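# Move the part from the cabinet rack to the bench

## Task

Lift the part off the rack inside the test cabinet next to the bench and set it down on the bench; every rod of the rack must stay where it was.

## Robot and tools

Robot: two arms, left_arm (left hand) and right_arm (right hand, the left one mirrored). Base positions in the scene frame: left_arm (-0.012, +0.245, 0) m, right_arm (+0.032, -0.282, -0.001) m, each turned only slightly about z. A post stands on the floor behind the arms. Loose objects may get a brief push now and then.

Frames. Scene frame: origin at table-top height midway between the arms, +z up, +x out over the table, left_arm toward +y (arm names do not match image sides). Reported hand poses, velocities and wrist-camera poses are in each arm's own base frame. Fixed cameras and the table use the scene frame. Pose offsets are along the axes of that arm's current Hand target.

Hand point: 0.05 m in front of the palm and 0.15 m from the wrist face. Its +z runs along the straight fingers, +y out of the palm, +x across the palm away from the thumb on the right hand, toward the thumb on the left hand. Straight fingers reach 0.06-0.07 m past the point and lie 0.06 m behind it along -y. A wrist bracket on the little-finger side can strike things. Reported positions may be a few cm wrong; the hand often rests 1-5 cm short of (usually below) the command with no contact, and a loaded elbow can sag.

A row is 28 numbers, each in [-1, 1], always for both arms: left dx, dy, dz, rx, ry, rz; left little, ring, middle, index, thumb_bend, thumb_turn, force_limit, speed; then the same 14 for the right arm. The six pose numbers are an offset from that arm's Hand target as it stood when the action or move began (not from the previous row); 1.0 = 0.6 m or 180 degrees; rx, ry, rz form one rotation vector. Six zeros ask nothing new of an arm. Orientation is clipped to within 40 degrees of the measured one each step. Finger numbers: +1 open/straight, -1 curled; thumb_bend +1 straight, -1 fully bent; thumb_turn +1 beside the palm, -1 opposite the fingers. force_limit maps -1..+1 to about 0..10 N at the fingertip (0..15 N for both thumb motors). speed rises from near 0 at -1 to full at +0.48 and stays full above; a full stroke takes 0.49 s. Hand numbers are never optional: to keep a hand unchanged, resend the last eight numbers actually sent to it (or, if none yet, its hand_measured six plus hand_force_limit and hand_speed). Grip range with thumb turned in: about 0.035-0.065 m thick, handles down to 0.025 m, or a light item up to 0.08 m between thumb tip and index pad. Close at speed -0.94 or below for a soft grip. To tighten, raise force_limit and send a target more closed than hand_measured; to loosen, send one more open.

Tools.
execute_actions(actions, cameras): actions is a list of actions; each action is up to 15 rows, one per 1/30 s step, the last row held to step 15. Returns robot state; images only when actions is [] or cameras names them (["all"] for all).
move(target, speed, blend, blocking, cameras): target is one 28-number row or a list of up to 15 rows, every one an offset from the same starting Hand targets. The hand points travel straight lines, all finishing together, capped at 10 s. speed is top path speed in m/s (0.002-4.3, default 0.25; turning up to twice that in rad/s), one value or one per target. blend in m rounds corners; 0 stops at each target. Hand numbers of the first target go out at the start, later ones on arrival. Paths ignore obstacles and the other arm; faster moves overshoot and hit harder. blocking=false returns after about 0.5 s while the move continues.
wait(seconds, cameras): lets time run (0-3600 s) sending nothing new; returns early if a running move ends.
stop(cameras): brakes a running move.
zoom_image(camera, region): region [x0, y0, x1, y1] in pixels of the newest image of that camera, at most 504 by 504.
show_instructions(): shows the reference pages.
finished_scene(scene): ends the scene for good; the result must hold without the robot.

Cameras: cam_head_left, cam_head_right, cam_high, cam_low (672x504), cam_left_wrist, cam_right_wrist (616x616 fisheye).

Results: end_effector_position (m) and end_effector_quat_wxyz per arm; Hand target = last commanded pose after clipping, which the next offsets start from; joint positions, velocities ("within noise" if still) and torques. hand_measured, hand_stopped_by (moving, target, force, stalled, fault) and hand_load_n follow the finger order above; a lost grip shows as load near 0. A move adds a "move:" line: done, off_target, moving, held or fault, with limits such as paced or held. MOTOR HOT appears near 85 °C; at 100 °C the arm drops for 30-60 s. Joint ranges (rad): waist ±2.880, shoulder 0 to 3.142, elbow 0 to 3.019, wrist pitch -1.693 to 1.571, wrist yaw ±1.571, wrist roll ±2.094.

Avoid: dropping the part even millimetres, releasing it while moving, knocking rods out of the rack, hard hits on the cabinet or fixed things, pressing the two hands together, anything leaving the table, long stretched-out holds that heat motors, and excess finger force. An arm blocked by something keeps pressing; command a target back past its hand point to release it.

Each tool is called by a JSON object that holds its "op" and its "data".

Reference images:

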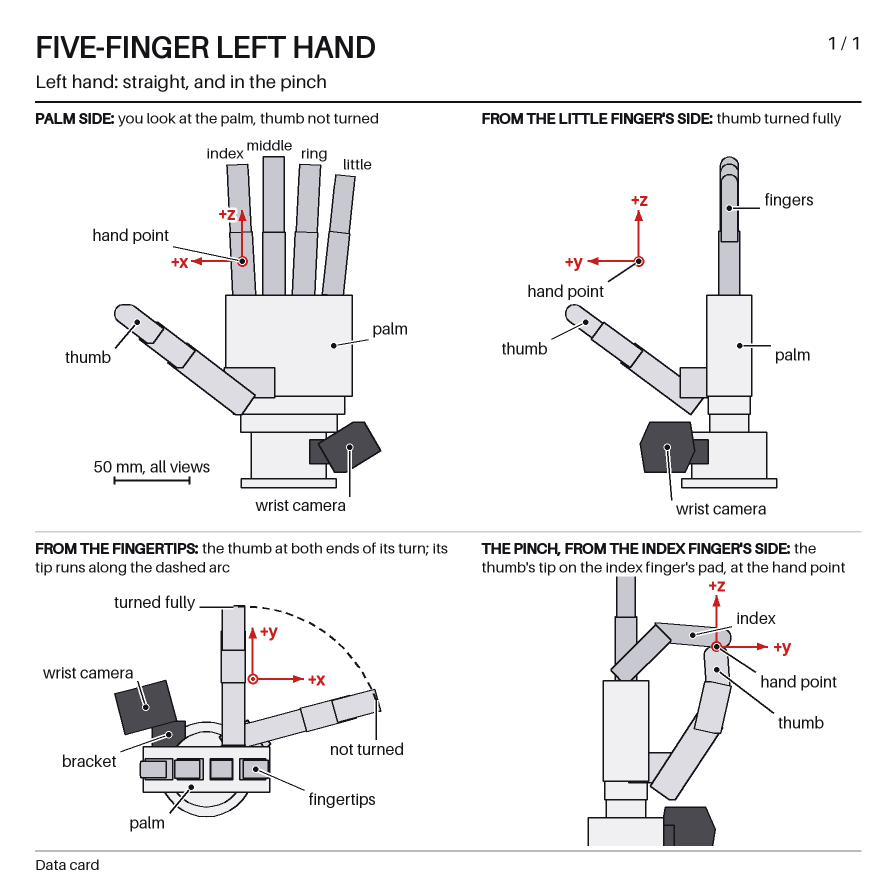

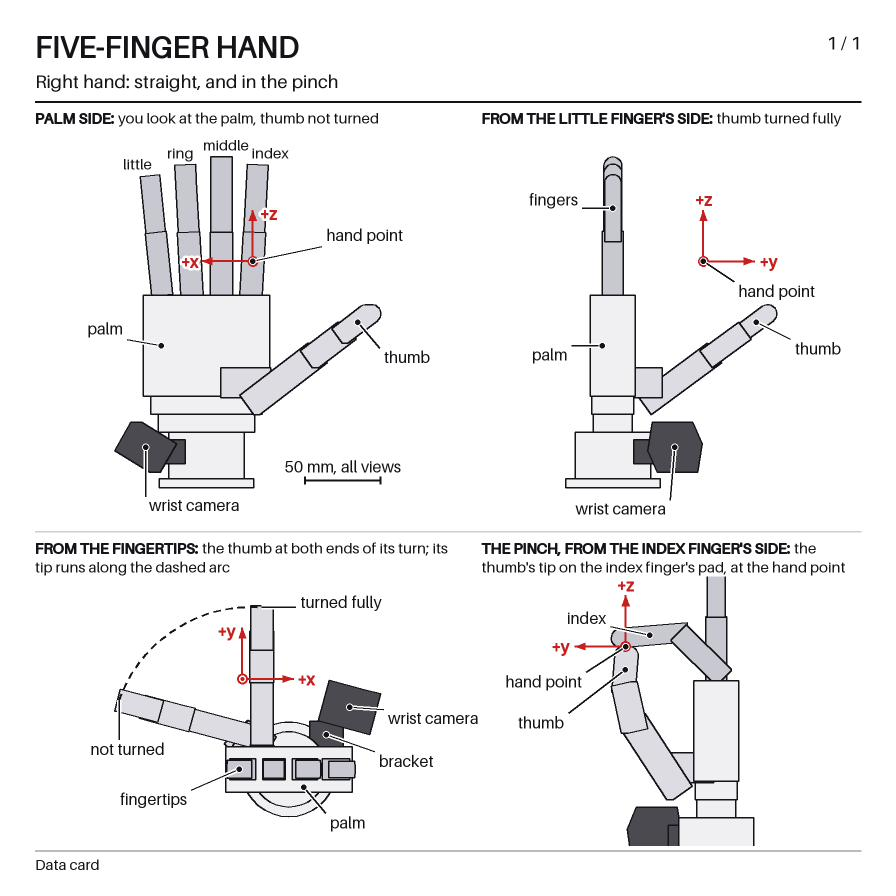

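## Session

{"op": "execute_actions", "data": {"actions": []}}

Scene clock: 0.00 s.
left_arm: end_effector_position=(+0.4180, +0.1712, +0.3029) hand_measured=(+1.000, +1.000, +1.000, +1.000, +1.000, +1.000) hand_load_n=(+0.0, +0.0, +0.0, +0.0, +0.0, +0.0) hand_stopped_by=(target, target, target, target, target, target) hand_force_limit=0.00 hand_speed=-0.80 end_effector_quat_wxyz=(-0.104, +0.751, -0.619, +0.204) | right_arm: end_effector_position=(+0.0406, -0.1845, +0.1696) hand_measured=(+1.000, +1.000, +1.000, +1.000, +1.000, +1.000) hand_load_n=(+0.0, +0.0, +0.5, +0.0, +0.0, +0.0) hand_stopped_by=(target, target, target, target, target, target) hand_force_limit=0.00 hand_speed=-0.80 end_effector_quat_wxyz=(-0.002, -0.380, +0.925, -0.002)
Joint positions: left_arm=[0.548 1.451 1.584 -1.359 0.315 0.301] | right_arm=[-1.326 1.006 0.878 -1.439 0.003 -0.536]
Joint velocities: within noise
Joint torques (N m): no reading
Heat: left arm: hottest wrist pitch 26 °C; right arm: hottest shoulder 23 °C.
Hand target: left_arm +0.4225, +0.1739, +0.3117; -0.115, +0.748, -0.620, +0.208 | right_arm +0.0426, -0.1923, +0.1778; -0.004, -0.380, +0.925, -0.016

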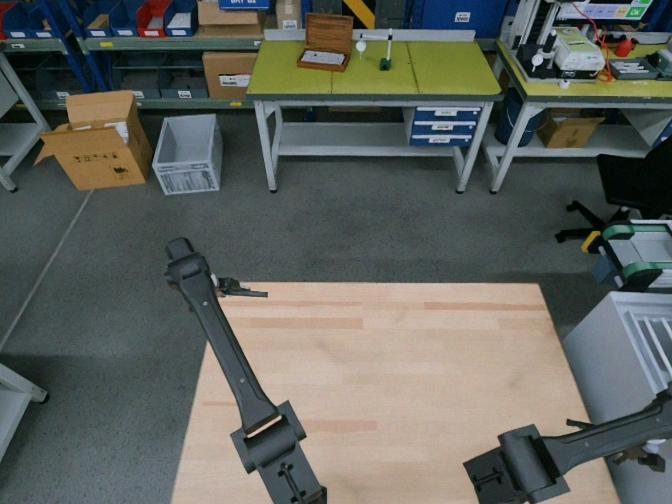

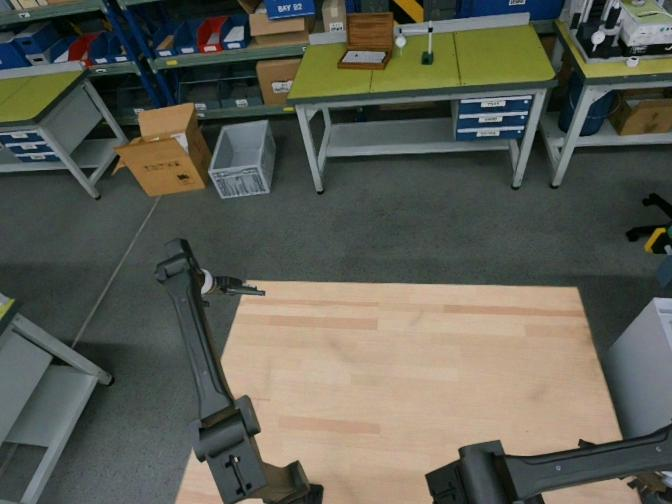

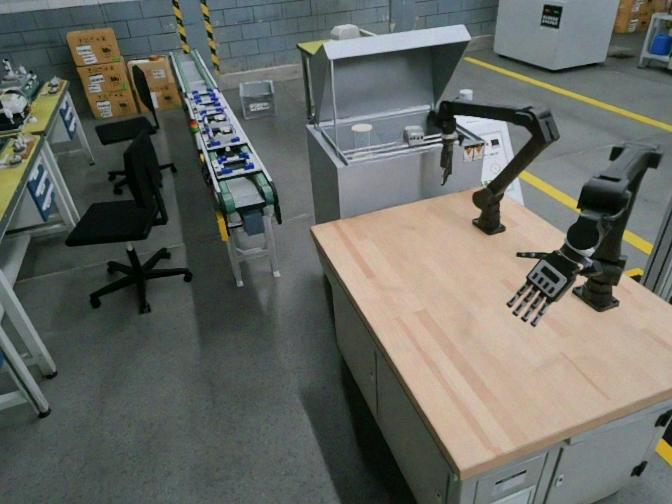

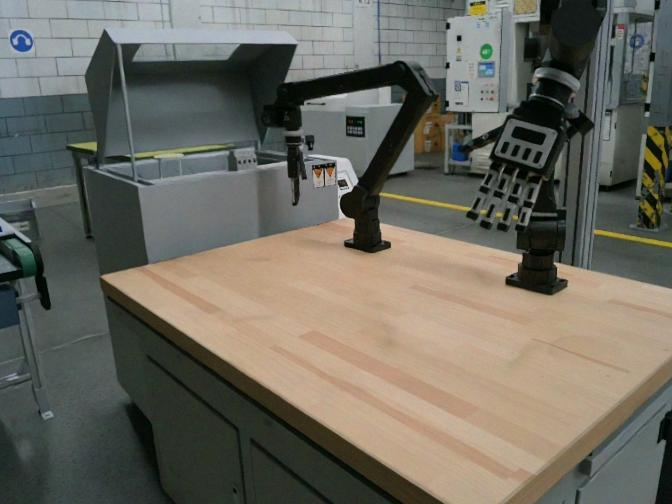

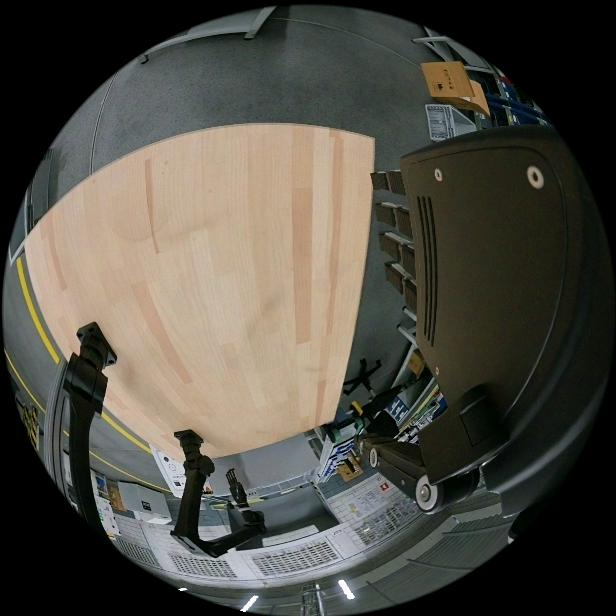

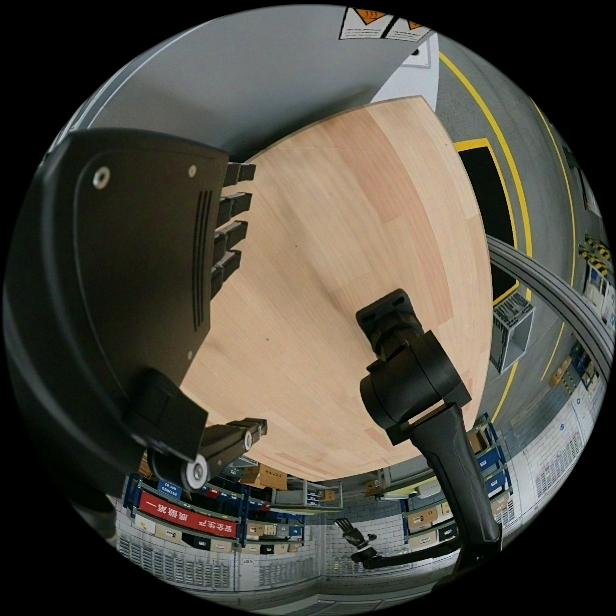

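{"op": "zoom_image", "data": {"camera": "cam_high", "region": [280, 20, 520, 220]}}

{"op": "zoom_image", "data": {"camera": "cam_low", "region": [70, 20, 370, 250]}}

{"op": "zoom_image", "data": {"camera": "cam_head_left", "region": [450, 250, 672, 504]}}

{"op": "zoom_image", "data": {"camera": "cam_head_right", "region": [450, 250, 672, 504]}}

Scaled by 2.100 from the camera's image (finer frame: 960x720).

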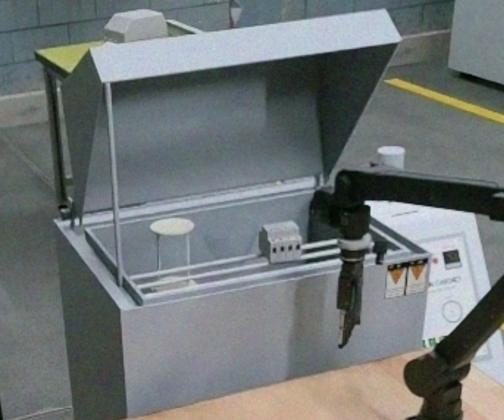

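Scaled by 1.680 from the camera's image (finer frame: 960x720).

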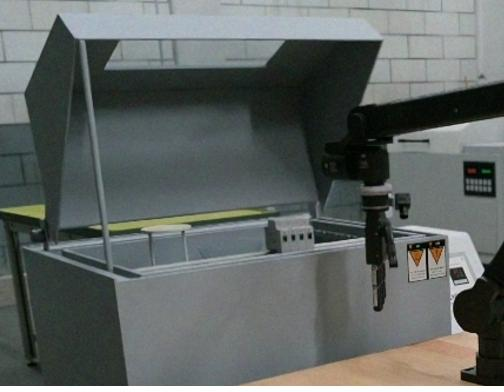

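Scaled by 1.984 from the camera's image (finer frame: 960x720).

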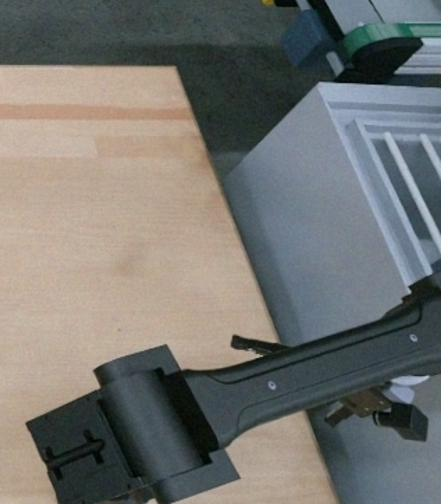

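Scaled by 1.984 from the camera's image (finer frame: 960x720).

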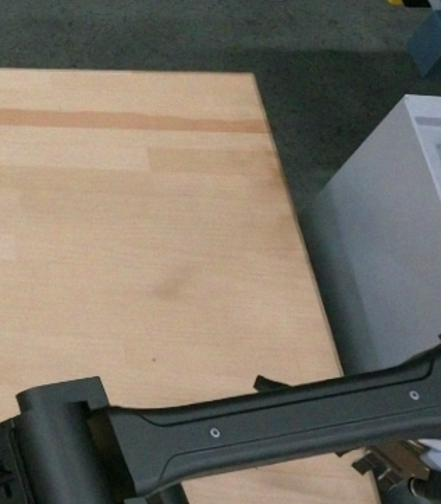

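{"op": "move", "data": {"target": [[0,0,0,0,0,0,1,1,1,1,1,1,0,-0.8, 0.008,-0.011,-0.4167,0,0,0,1,1,1,1,1,1,0,-0.8],[0,0,0,0,0,0,1,1,1,1,1,1,0,-0.8, 0.301,-0.307,-0.403,0,0,0,1,1,1,1,1,1,0,-0.8]], "blend": [0.05,0], "cameras": ["all"]}}

Scene clock: 7.73 s.
left_arm: end_effector_position=(+0.4180, +0.1712, +0.3029) hand_measured=(+1.000, +1.000, +1.000, +1.000, +1.000, +1.000) hand_load_n=(+0.0, +0.0, +0.0, -0.5, +0.0, +0.0) hand_stopped_by=(target, target, target, target, target, target) hand_force_limit=0.00 hand_speed=-0.80 end_effector_quat_wxyz=(-0.104, +0.751, -0.619, +0.204) | right_arm: end_effector_position=(+0.0503, -0.4426, +0.4059) hand_measured=(+1.000, +1.000, +1.000, +1.000, +1.000, +1.000) hand_load_n=(+0.0, +0.0, +0.0, +0.0, +0.0, +0.0) hand_stopped_by=(target, target, target, target, target, target) hand_force_limit=0.00 hand_speed=-0.80 end_effector_quat_wxyz=(-0.045, -0.379, +0.910, -0.163)
Joint positions: left_arm=[0.548 1.451 1.584 -1.359 0.315 0.301] | right_arm=[-1.428 1.536 1.996 -1.691 0.006 -0.647]
Joint torques (N m): left_arm=[-0.97 -11.81 10.06 1.26 0.41 -0.01] | right_arm=[0.73 -11.58 11.12 0.85 0.08 -0.16]
Heat: left arm: hottest shoulder 26 °C; right arm: hottest shoulder 23 °C.
Hand target: left_arm +0.4225, +0.1739, +0.3117; -0.115, +0.748, -0.620, +0.208 | right_arm +0.0426, -0.4424, +0.4281; -0.004, -0.380, +0.925, -0.016
Off the commanded pose: left_arm 0.010 m, 1 deg | right_arm 0.023 m, 18 deg.
joint sent to its limit (right arm) — joint 4 (wrist pitch), lower limit. The joint targets are off in orientation, not in position.
move: off_target (right_arm)
cam_right_wrist: T_world_to_cam=[[-0.859, 0.46322, -0.21805, 0.3346], [0.39957, 0.87284, 0.28015, 0.25132], [0.3201, 0.15352, -0.93486, 0.55452]] pos_world=[0.00951, -0.45949, 0.52095]

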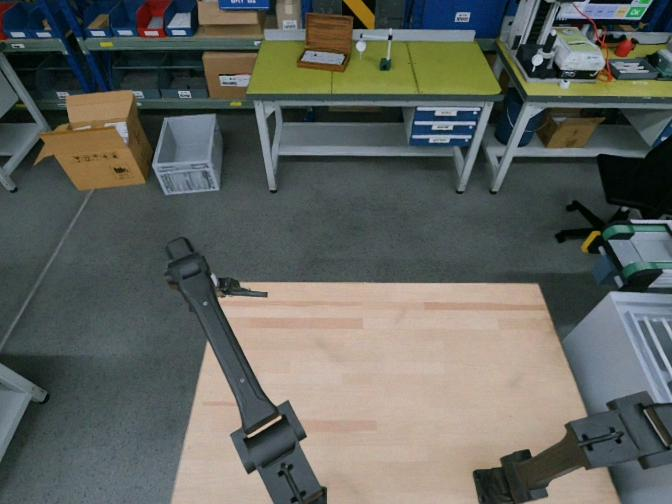

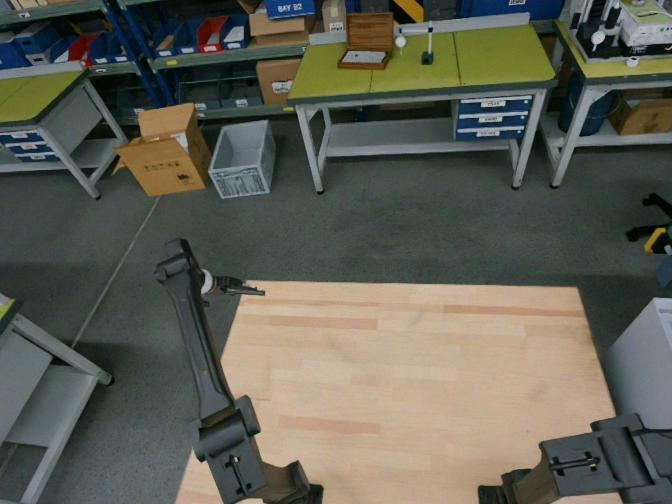

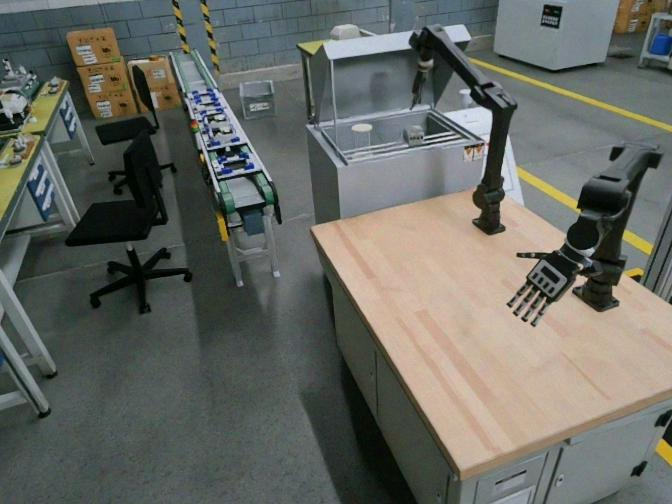

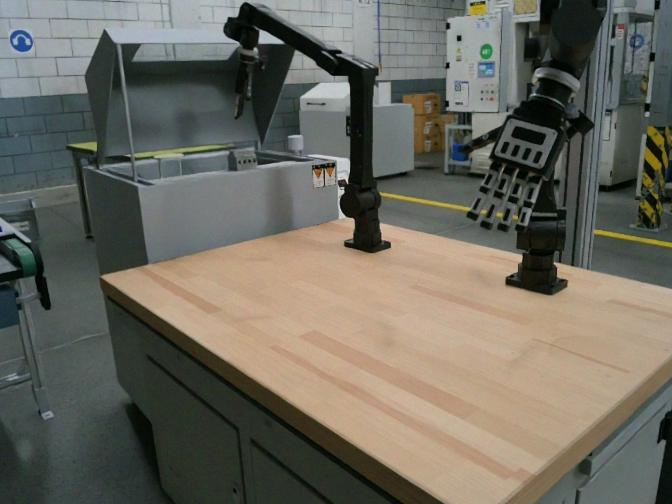

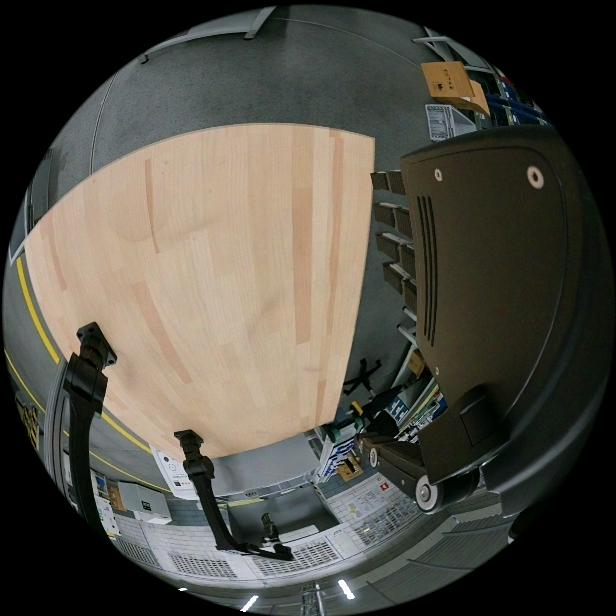

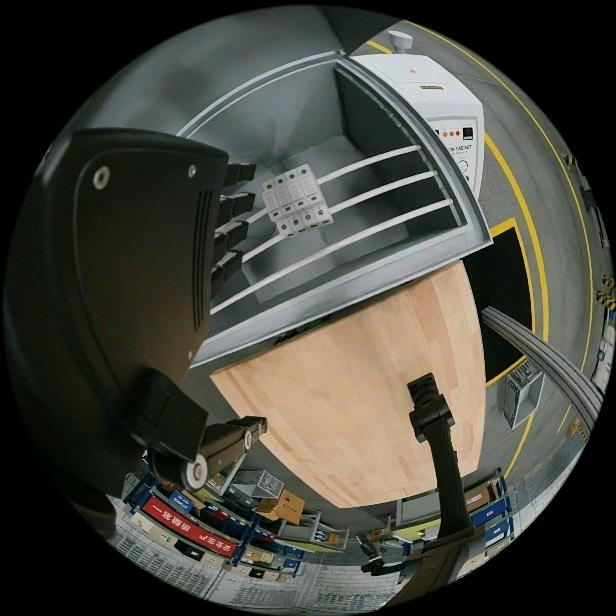

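{"op": "zoom_image", "data": {"camera": "cam_right_wrist", "region": [180, 50, 500, 370]}}

{"op": "zoom_image", "data": {"camera": "cam_right_wrist", "region": [240, 140, 350, 250]}}

{"op": "zoom_image", "data": {"camera": "cam_high", "region": [300, 90, 500, 190]}}

{"op": "zoom_image", "data": {"camera": "cam_low", "region": [80, 110, 360, 250]}}

{"op": "zoom_image", "data": {"camera": "cam_head_left", "region": [550, 250, 672, 440]}}

Scaled by 1.575 from the camera's image (finer frame: 880x880).

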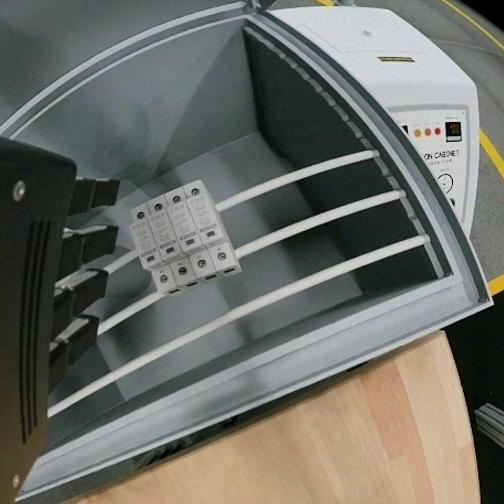

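Scaled by 4.582 from the camera's image (finer frame: 880x880).

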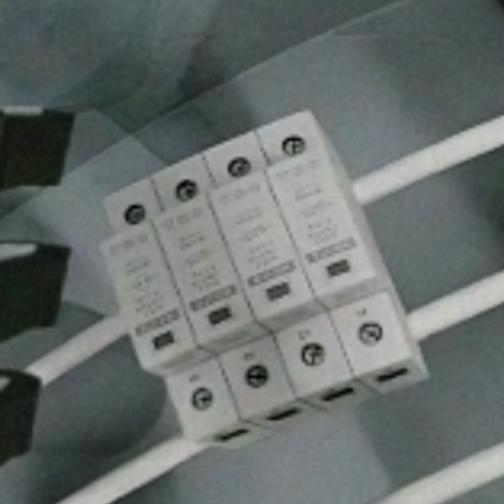

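Scaled by 2.520 from the camera's image (finer frame: 960x720).

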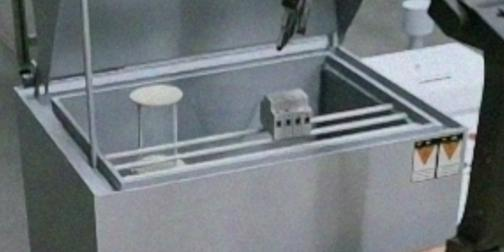

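Scaled by 1.800 from the camera's image (finer frame: 960x720).

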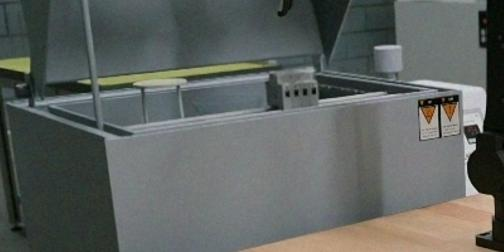

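Scaled by 2.653 from the camera's image (finer frame: 960x720).

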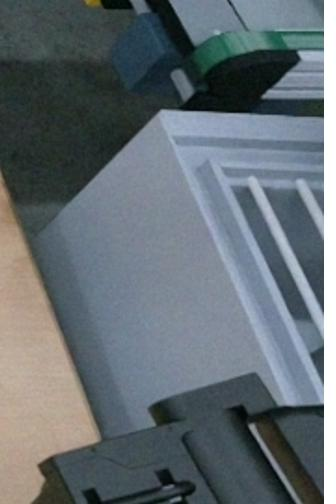

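{"op": "zoom_image", "data": {"camera": "cam_high", "region": [390, 115, 440, 155]}}

{"op": "zoom_image", "data": {"camera": "cam_low", "region": [215, 135, 275, 185]}}

Scaled by 10.080 from the camera's image (finer frame: 960x720).

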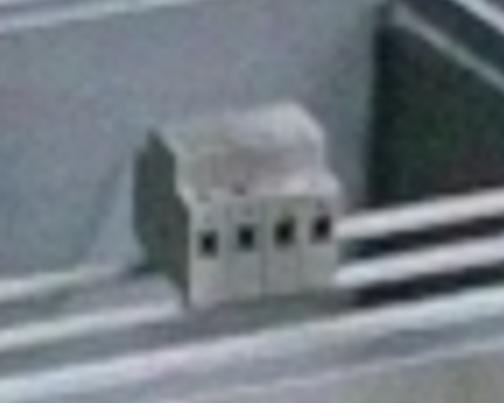

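Scaled by 8.400 from the camera's image (finer frame: 960x720).

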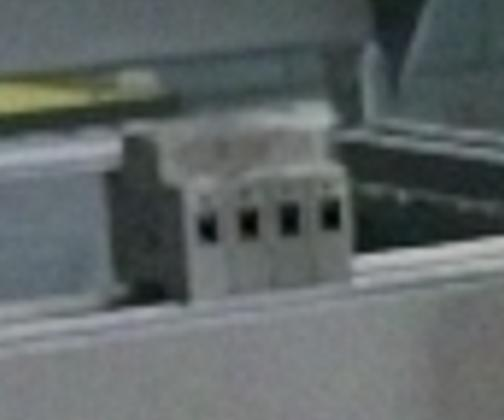

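{"op": "move", "data": {"target": [0,0,0,0,0,0,1,1,1,1,1,1,0,-0.8, 0.0232,-0.1108,0.0502,0.1929,0.1081,0.3016,1,1,1,1,1,1,0,-0.8], "cameras": ["cam_high","cam_low","cam_right_wrist"]}}

Scene clock: 24.83 s.
left_arm: end_effector_position=(+0.4180, +0.1712, +0.3029) hand_measured=(+1.000, +1.000, +1.000, +1.000, +1.000, +1.000) hand_load_n=(+0.0, -0.5, +0.0, +0.0, +0.0, +0.0) hand_stopped_by=(target, target, target, target, target, target) hand_force_limit=0.00 hand_speed=-0.80 end_effector_quat_wxyz=(-0.104, +0.751, -0.619, +0.204) | right_arm: end_effector_position=(+0.0706, -0.4997, +0.3856) hand_measured=(+1.000, +1.000, +1.000, +1.000, +1.000, +1.000) hand_load_n=(+0.0, +0.0, +0.0, +0.0, +0.0, -0.5) hand_stopped_by=(target, target, target, target, target, target) hand_force_limit=0.00 hand_speed=-0.80 end_effector_quat_wxyz=(-0.044, +0.099, +0.942, -0.318)
Joint positions: left_arm=[0.548 1.451 1.584 -1.359 0.315 0.301] | right_arm=[-1.431 1.4 1.725 -1.277 0.23 0.277]
Joint torques (N m): left_arm=[-0.73 -11.58 10.09 1.32 0.38 -0.02] | right_arm=[3.02 -11.05 8.99 2.55 0.19 0.04]
Heat: left arm: hottest elbow 30 °C; right arm: hottest shoulder 23 °C.
Hand target: left_arm +0.4225, +0.1739, +0.3117; -0.115, +0.748, -0.620, +0.208 | right_arm +0.0796, -0.5003, +0.3999; -0.036, +0.098, +0.935, -0.340
Off the commanded pose: left_arm 0.010 m, 1 deg | right_arm 0.017 m, 3 deg.
move: off_target (right_arm)
cam_right_wrist: T_world_to_cam=[[-0.09434, 0.79675, -0.5969, 0.63281], [0.90917, 0.31323, 0.27441, -0.01464], [0.40561, -0.51679, -0.75393, 0.1269]] pos_world=[0.02154, -0.43403, 0.47741]

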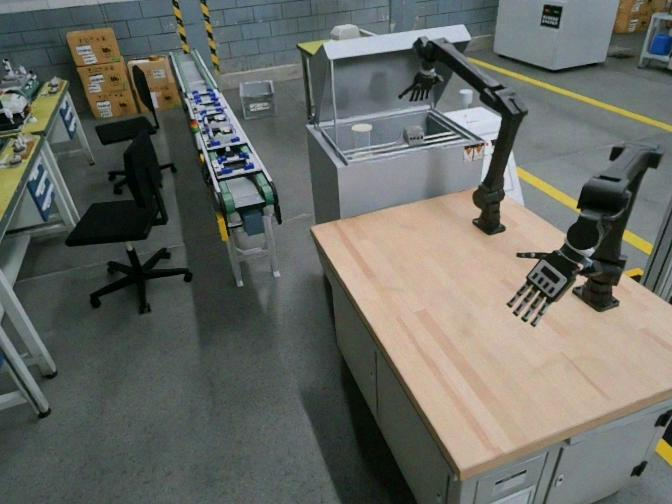

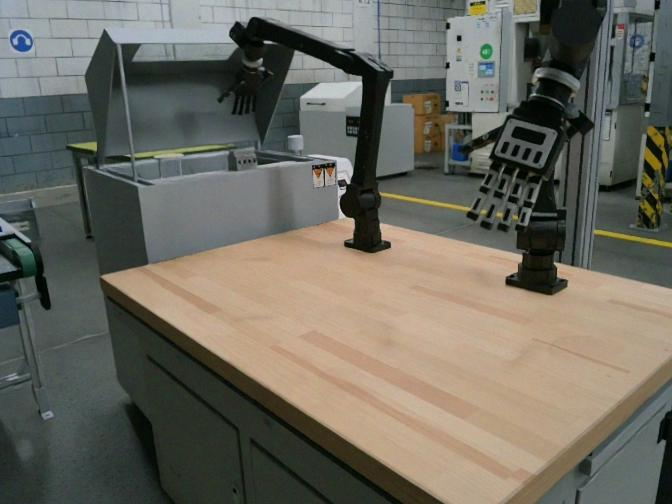

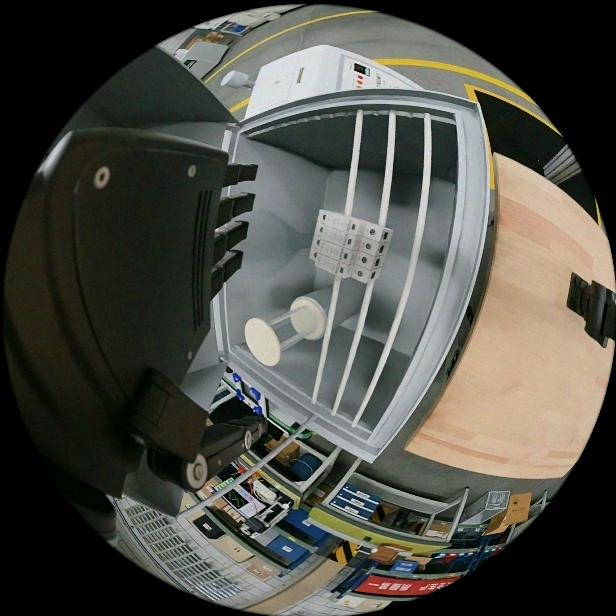

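{"op": "zoom_image", "data": {"camera": "cam_right_wrist", "region": [290, 190, 410, 310]}}

{"op": "zoom_image", "data": {"camera": "cam_right_wrist", "region": [200, 80, 500, 470]}}

Scaled by 4.200 from the camera's image (finer frame: 880x880).

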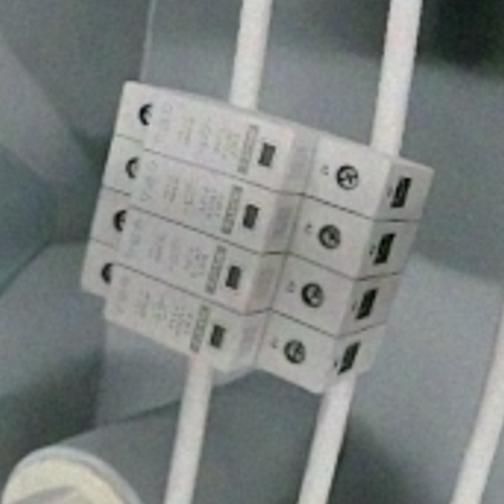

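Scaled by 1.292 from the camera's image (finer frame: 880x880).

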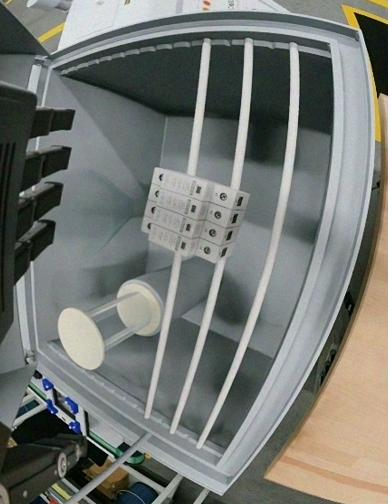

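{"op": "zoom_image", "data": {"camera": "cam_right_wrist", "region": [305, 200, 400, 290]}}

Scaled by 5.305 from the camera's image (finer frame: 880x880).

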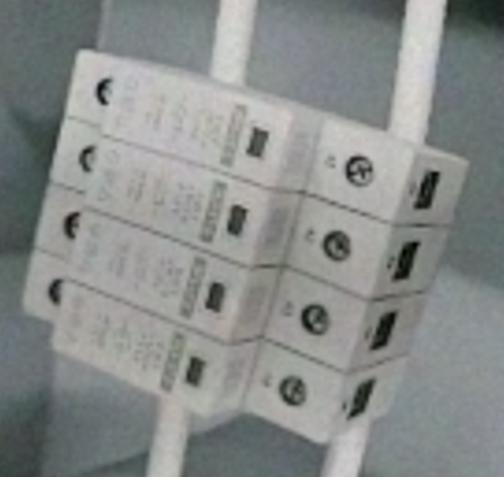

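{"op": "move", "data": {"target": [0,0,0,0,0,0,1,1,1,1,1,1,0,-0.8, -0.0058,-0.0153,0.1237,0.0722,-0.0138,-0.0131,1,0.64,0.64,0.64,0.6,-1,0,-0.3], "cameras": ["cam_high","cam_low","cam_right_wrist"], "speed": 0.15}}

Scene clock: 39.37 s.
left_arm: end_effector_position=(+0.4180, +0.1712, +0.3029) hand_measured=(+1.000, +1.000, +1.000, +1.000, +1.000, +1.000) hand_load_n=(+0.0, +0.0, +0.0, +0.0, +0.0, +0.0) hand_stopped_by=(target, target, target, target, target, target) hand_force_limit=0.00 hand_speed=-0.80 end_effector_quat_wxyz=(-0.104, +0.751, -0.619, +0.204) | right_arm: end_effector_position=(+0.0733, -0.5517, +0.3318) hand_measured=(+1.000, +0.640, +0.640, +0.640, +0.600, -1.000) hand_load_n=(+0.0, +0.0, +0.0, +0.0, +0.0, +0.0) hand_stopped_by=(target, target, target, target, target, target) hand_force_limit=0.00 hand_speed=-0.30 end_effector_quat_wxyz=(-0.036, +0.068, +0.902, -0.424)
Joint positions: left_arm=[0.548 1.451 1.584 -1.359 0.315 0.301] | right_arm=[-1.431 1.35 1.445 -0.808 0.23 0.185]
Joint torques (N m): left_arm=[-0.73 -11.87 10.03 1.28 0.41 -0.01] | right_arm=[1.49 -10.99 9.78 2.88 0.04 -0.17]
Heat: left arm: hottest elbow 32 °C; right arm: hottest elbow 25 °C.
Hand target: left_arm +0.4225, +0.1739, +0.3117; -0.115, +0.748, -0.620, +0.208 | right_arm +0.0716, -0.5546, +0.3491; -0.033, +0.067, +0.892, -0.445
Off the commanded pose: left_arm 0.010 m, 1 deg | right_arm 0.017 m, 3 deg.
move: off_target (right_arm)
cam_right_wrist: T_world_to_cam=[[-0.16217, 0.63676, -0.75382, 0.61108], [0.89113, 0.42258, 0.16525, 0.11186], [0.42378, -0.64495, -0.63597, -0.05266]] pos_world=[0.02174, -0.47035, 0.40867]

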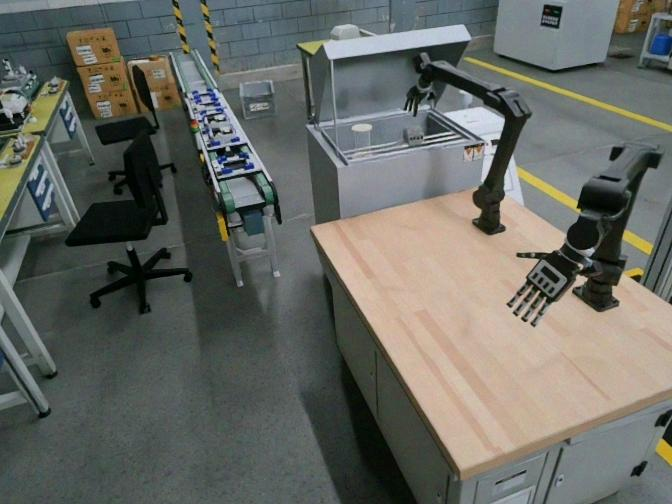

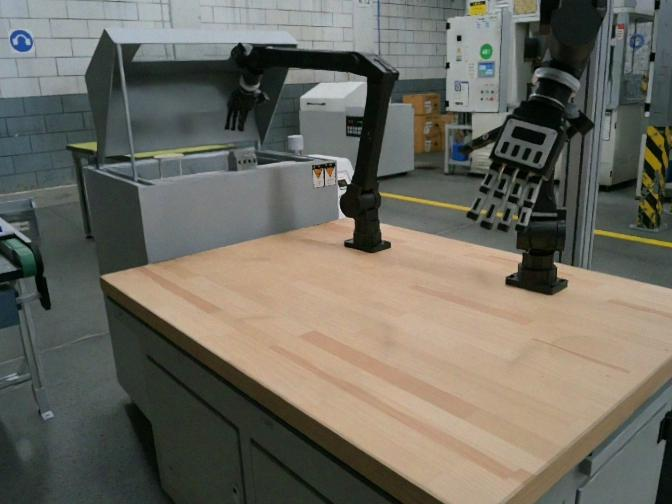

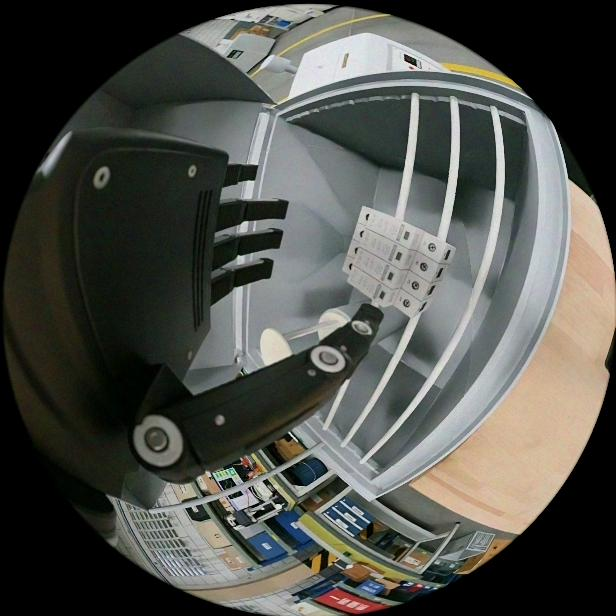

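{"op": "zoom_image", "data": {"camera": "cam_right_wrist", "region": [335, 195, 465, 325]}}

{"op": "zoom_image", "data": {"camera": "cam_high", "region": [390, 60, 450, 160]}}

Scaled by 3.877 from the camera's image (finer frame: 880x880).

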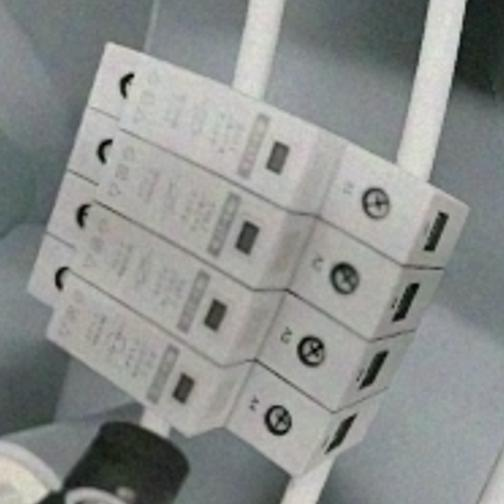

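Scaled by 5.040 from the camera's image (finer frame: 960x720).

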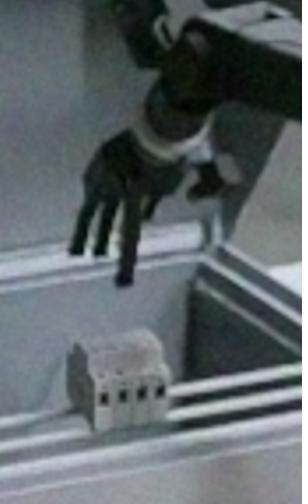

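{"op": "zoom_image", "data": {"camera": "cam_right_wrist", "region": [385, 205, 460, 265]}}

{"op": "zoom_image", "data": {"camera": "cam_right_wrist", "region": [340, 255, 430, 325]}}

Scaled by 6.720 from the camera's image (finer frame: 880x880).

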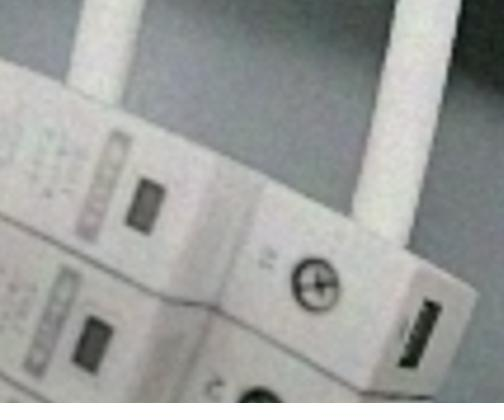

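Scaled by 5.600 from the camera's image (finer frame: 880x880).

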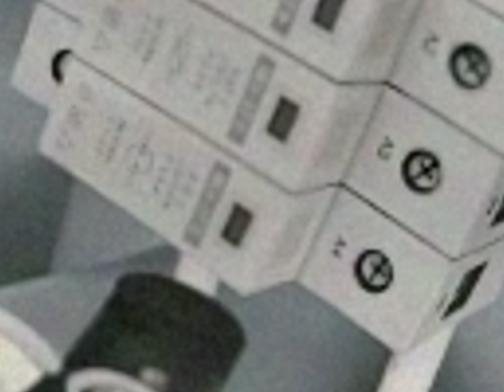

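{"op": "move", "data": {"target": [0,0,0,0,0,0,1,1,1,1,1,1,0,-0.8, 0.0203,0.0633,0.046,0.0222,0,0,1,0.52,0.52,0.52,0.42,-1,0,-0.3], "cameras": ["cam_high","cam_low","cam_right_wrist"], "speed": 0.08}}

{"op": "zoom_image", "data": {"camera": "cam_right_wrist", "region": [200, 170, 500, 420]}}

Scene clock: 48.90 s.
left_arm: end_effector_position=(+0.4180, +0.1712, +0.3029) hand_measured=(+1.000, +1.000, +1.000, +1.000, +1.000, +1.000) hand_load_n=(+0.0, +0.0, +0.0, +0.0, -0.5, +0.0) hand_stopped_by=(target, target, target, target, target, target) hand_force_limit=0.00 hand_speed=-0.80 end_effector_quat_wxyz=(-0.104, +0.751, -0.619, +0.204) | right_arm: end_effector_position=(+0.0688, -0.5469, +0.2840) hand_measured=(+1.000, +0.520, +0.520, +0.520, +0.420, -1.000) hand_load_n=(+0.0, +0.0, +0.0, +0.0, +0.5, +0.0) hand_stopped_by=(target, target, target, target, target, target) hand_force_limit=0.00 hand_speed=-0.30 end_effector_quat_wxyz=(-0.035, +0.061, +0.888, -0.455)
Joint positions: left_arm=[0.548 1.451 1.584 -1.359 0.315 0.301] | right_arm=[-1.437 1.296 1.237 -0.583 0.225 0.157]
Joint torques (N m): left_arm=[-0.79 -11.87 9.99 1.32 0.41 -0.01] | right_arm=[0.5 -10.29 9.87 2.99 0.03 -0.16]
Heat: left arm: hottest elbow 33 °C; right arm: hottest elbow 26 °C.
Hand target: left_arm +0.4225, +0.1739, +0.3117; -0.115, +0.748, -0.620, +0.208 | right_arm +0.0597, -0.5520, +0.3019; -0.036, +0.066, +0.876, -0.476
Off the commanded pose: left_arm 0.010 m, 1 deg | right_arm 0.021 m, 3 deg.
move: off_target (right_arm)
cam_right_wrist: T_world_to_cam=[[-0.17791, 0.58185, -0.7936, 0.55373], [0.88624, 0.44526, 0.12778, 0.14506], [0.42771, -0.68059, -0.59487, -0.1095]] pos_world=[0.01679, -0.4613, 0.35576]

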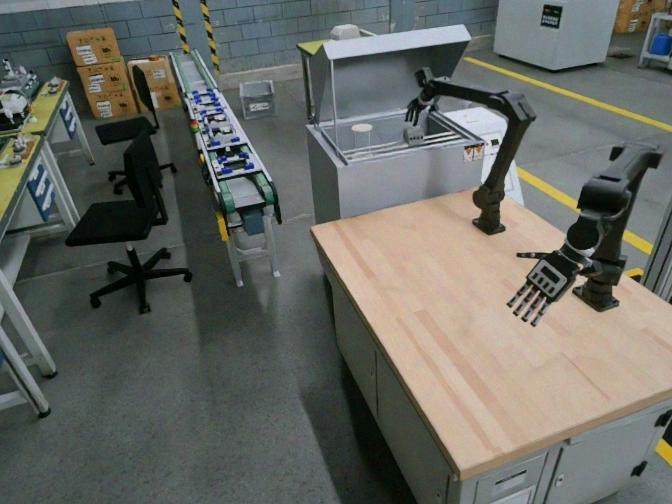

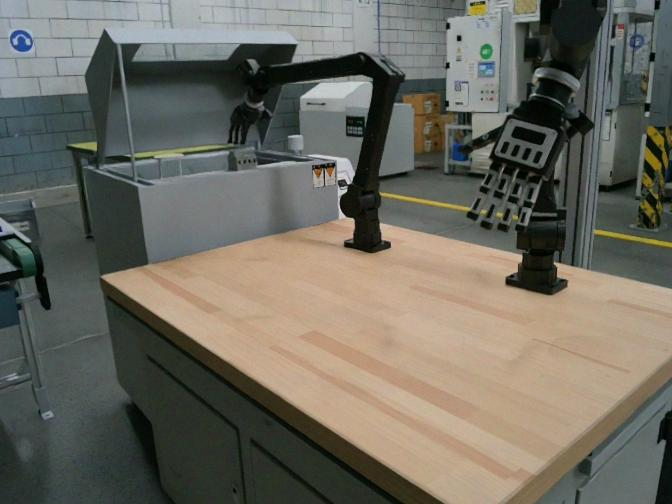

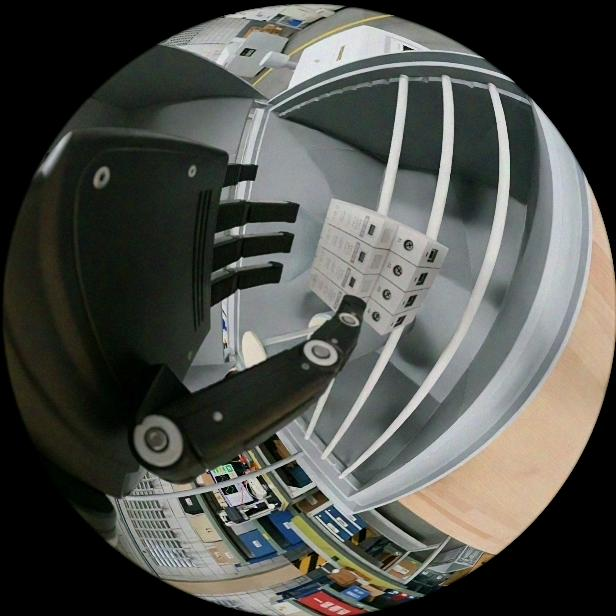

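Scaled by 1.680 from the camera's image (finer frame: 880x880).

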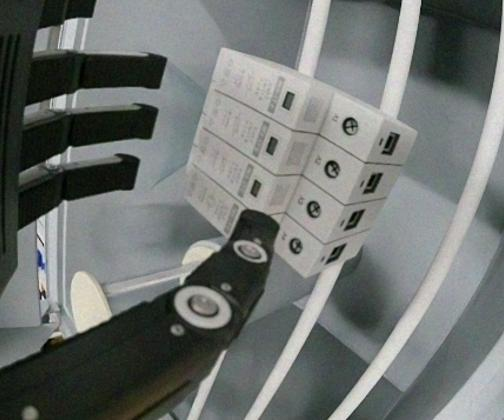

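{"op": "zoom_image", "data": {"camera": "cam_right_wrist", "region": [300, 190, 460, 340]}}

Scaled by 3.150 from the camera's image (finer frame: 880x880).

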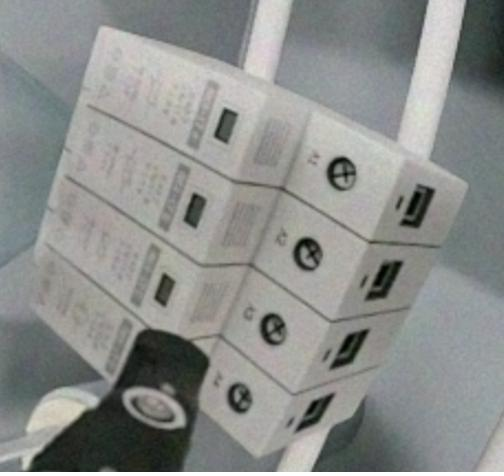

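{"op": "move", "data": {"target": [0,0,0,0,0,0,1,1,1,1,1,1,0,-0.8, 0.0222,0,0.0003,0,0,0,1,0.52,0.52,0.52,0.42,-1,0,-0.3], "cameras": ["cam_right_wrist"], "speed": 0.08}}

{"op": "zoom_image", "data": {"camera": "cam_right_wrist", "region": [220, 170, 460, 350]}}

Scene clock: 54.47 s.
left_arm: end_effector_position=(+0.4180, +0.1712, +0.3029) hand_measured=(+1.000, +1.000, +1.000, +1.000, +1.000, +1.000) hand_load_n=(+0.0, +0.0, +0.0, +0.0, +0.0, +0.0) hand_stopped_by=(target, target, target, target, target, target) hand_force_limit=0.00 hand_speed=-0.80 end_effector_quat_wxyz=(-0.104, +0.751, -0.619, +0.204) | right_arm: end_effector_position=(+0.0528, -0.5456, +0.2847) hand_measured=(+1.000, +0.520, +0.520, +0.520, +0.420, -1.000) hand_load_n=(+0.0, +0.0, +0.0, +0.0, +0.0, +0.0) hand_stopped_by=(target, target, target, target, target, target) hand_force_limit=0.00 hand_speed=-0.30 end_effector_quat_wxyz=(-0.035, +0.064, +0.888, -0.455)
Joint positions: left_arm=[0.548 1.451 1.584 -1.359 0.315 0.301] | right_arm=[-1.473 1.287 1.23 -0.581 0.2 0.14]
Joint torques (N m): left_arm=[-1.14 -12.04 10.07 1.4 0.41 -0.01] | right_arm=[0.85 -10.05 9.81 3.04 0.01 -0.15]
Heat: left arm: hottest elbow 34 °C; right arm: hottest elbow 26 °C.
Hand target: left_arm +0.4225, +0.1739, +0.3117; -0.115, +0.748, -0.620, +0.208 | right_arm +0.0465, -0.5501, +0.3018; -0.036, +0.066, +0.876, -0.476
Off the commanded pose: left_arm 0.010 m, 1 deg | right_arm 0.019 m, 3 deg.
move: off_target (right_arm)
cam_right_wrist: T_world_to_cam=[[-0.17313, 0.58258, -0.79412, 0.55097], [0.88854, 0.44022, 0.12923, 0.15538], [0.42488, -0.68323, -0.59386, -0.10304]] pos_world=[0.00112, -0.45979, 0.35626]

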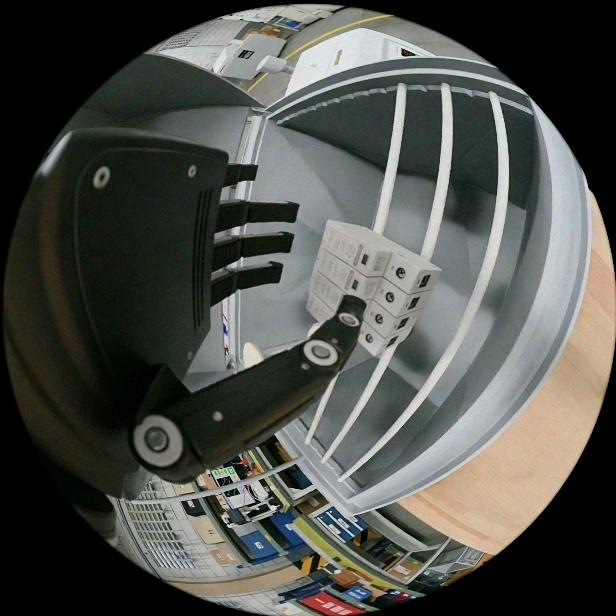

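Scaled by 2.100 from the camera's image (finer frame: 880x880).

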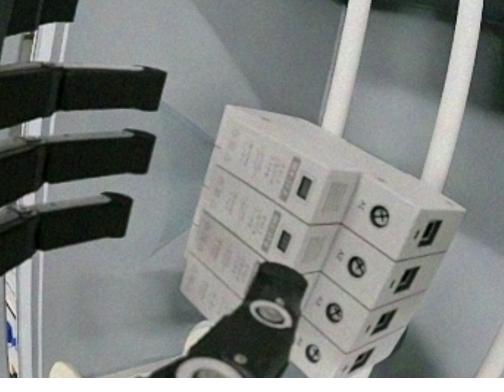

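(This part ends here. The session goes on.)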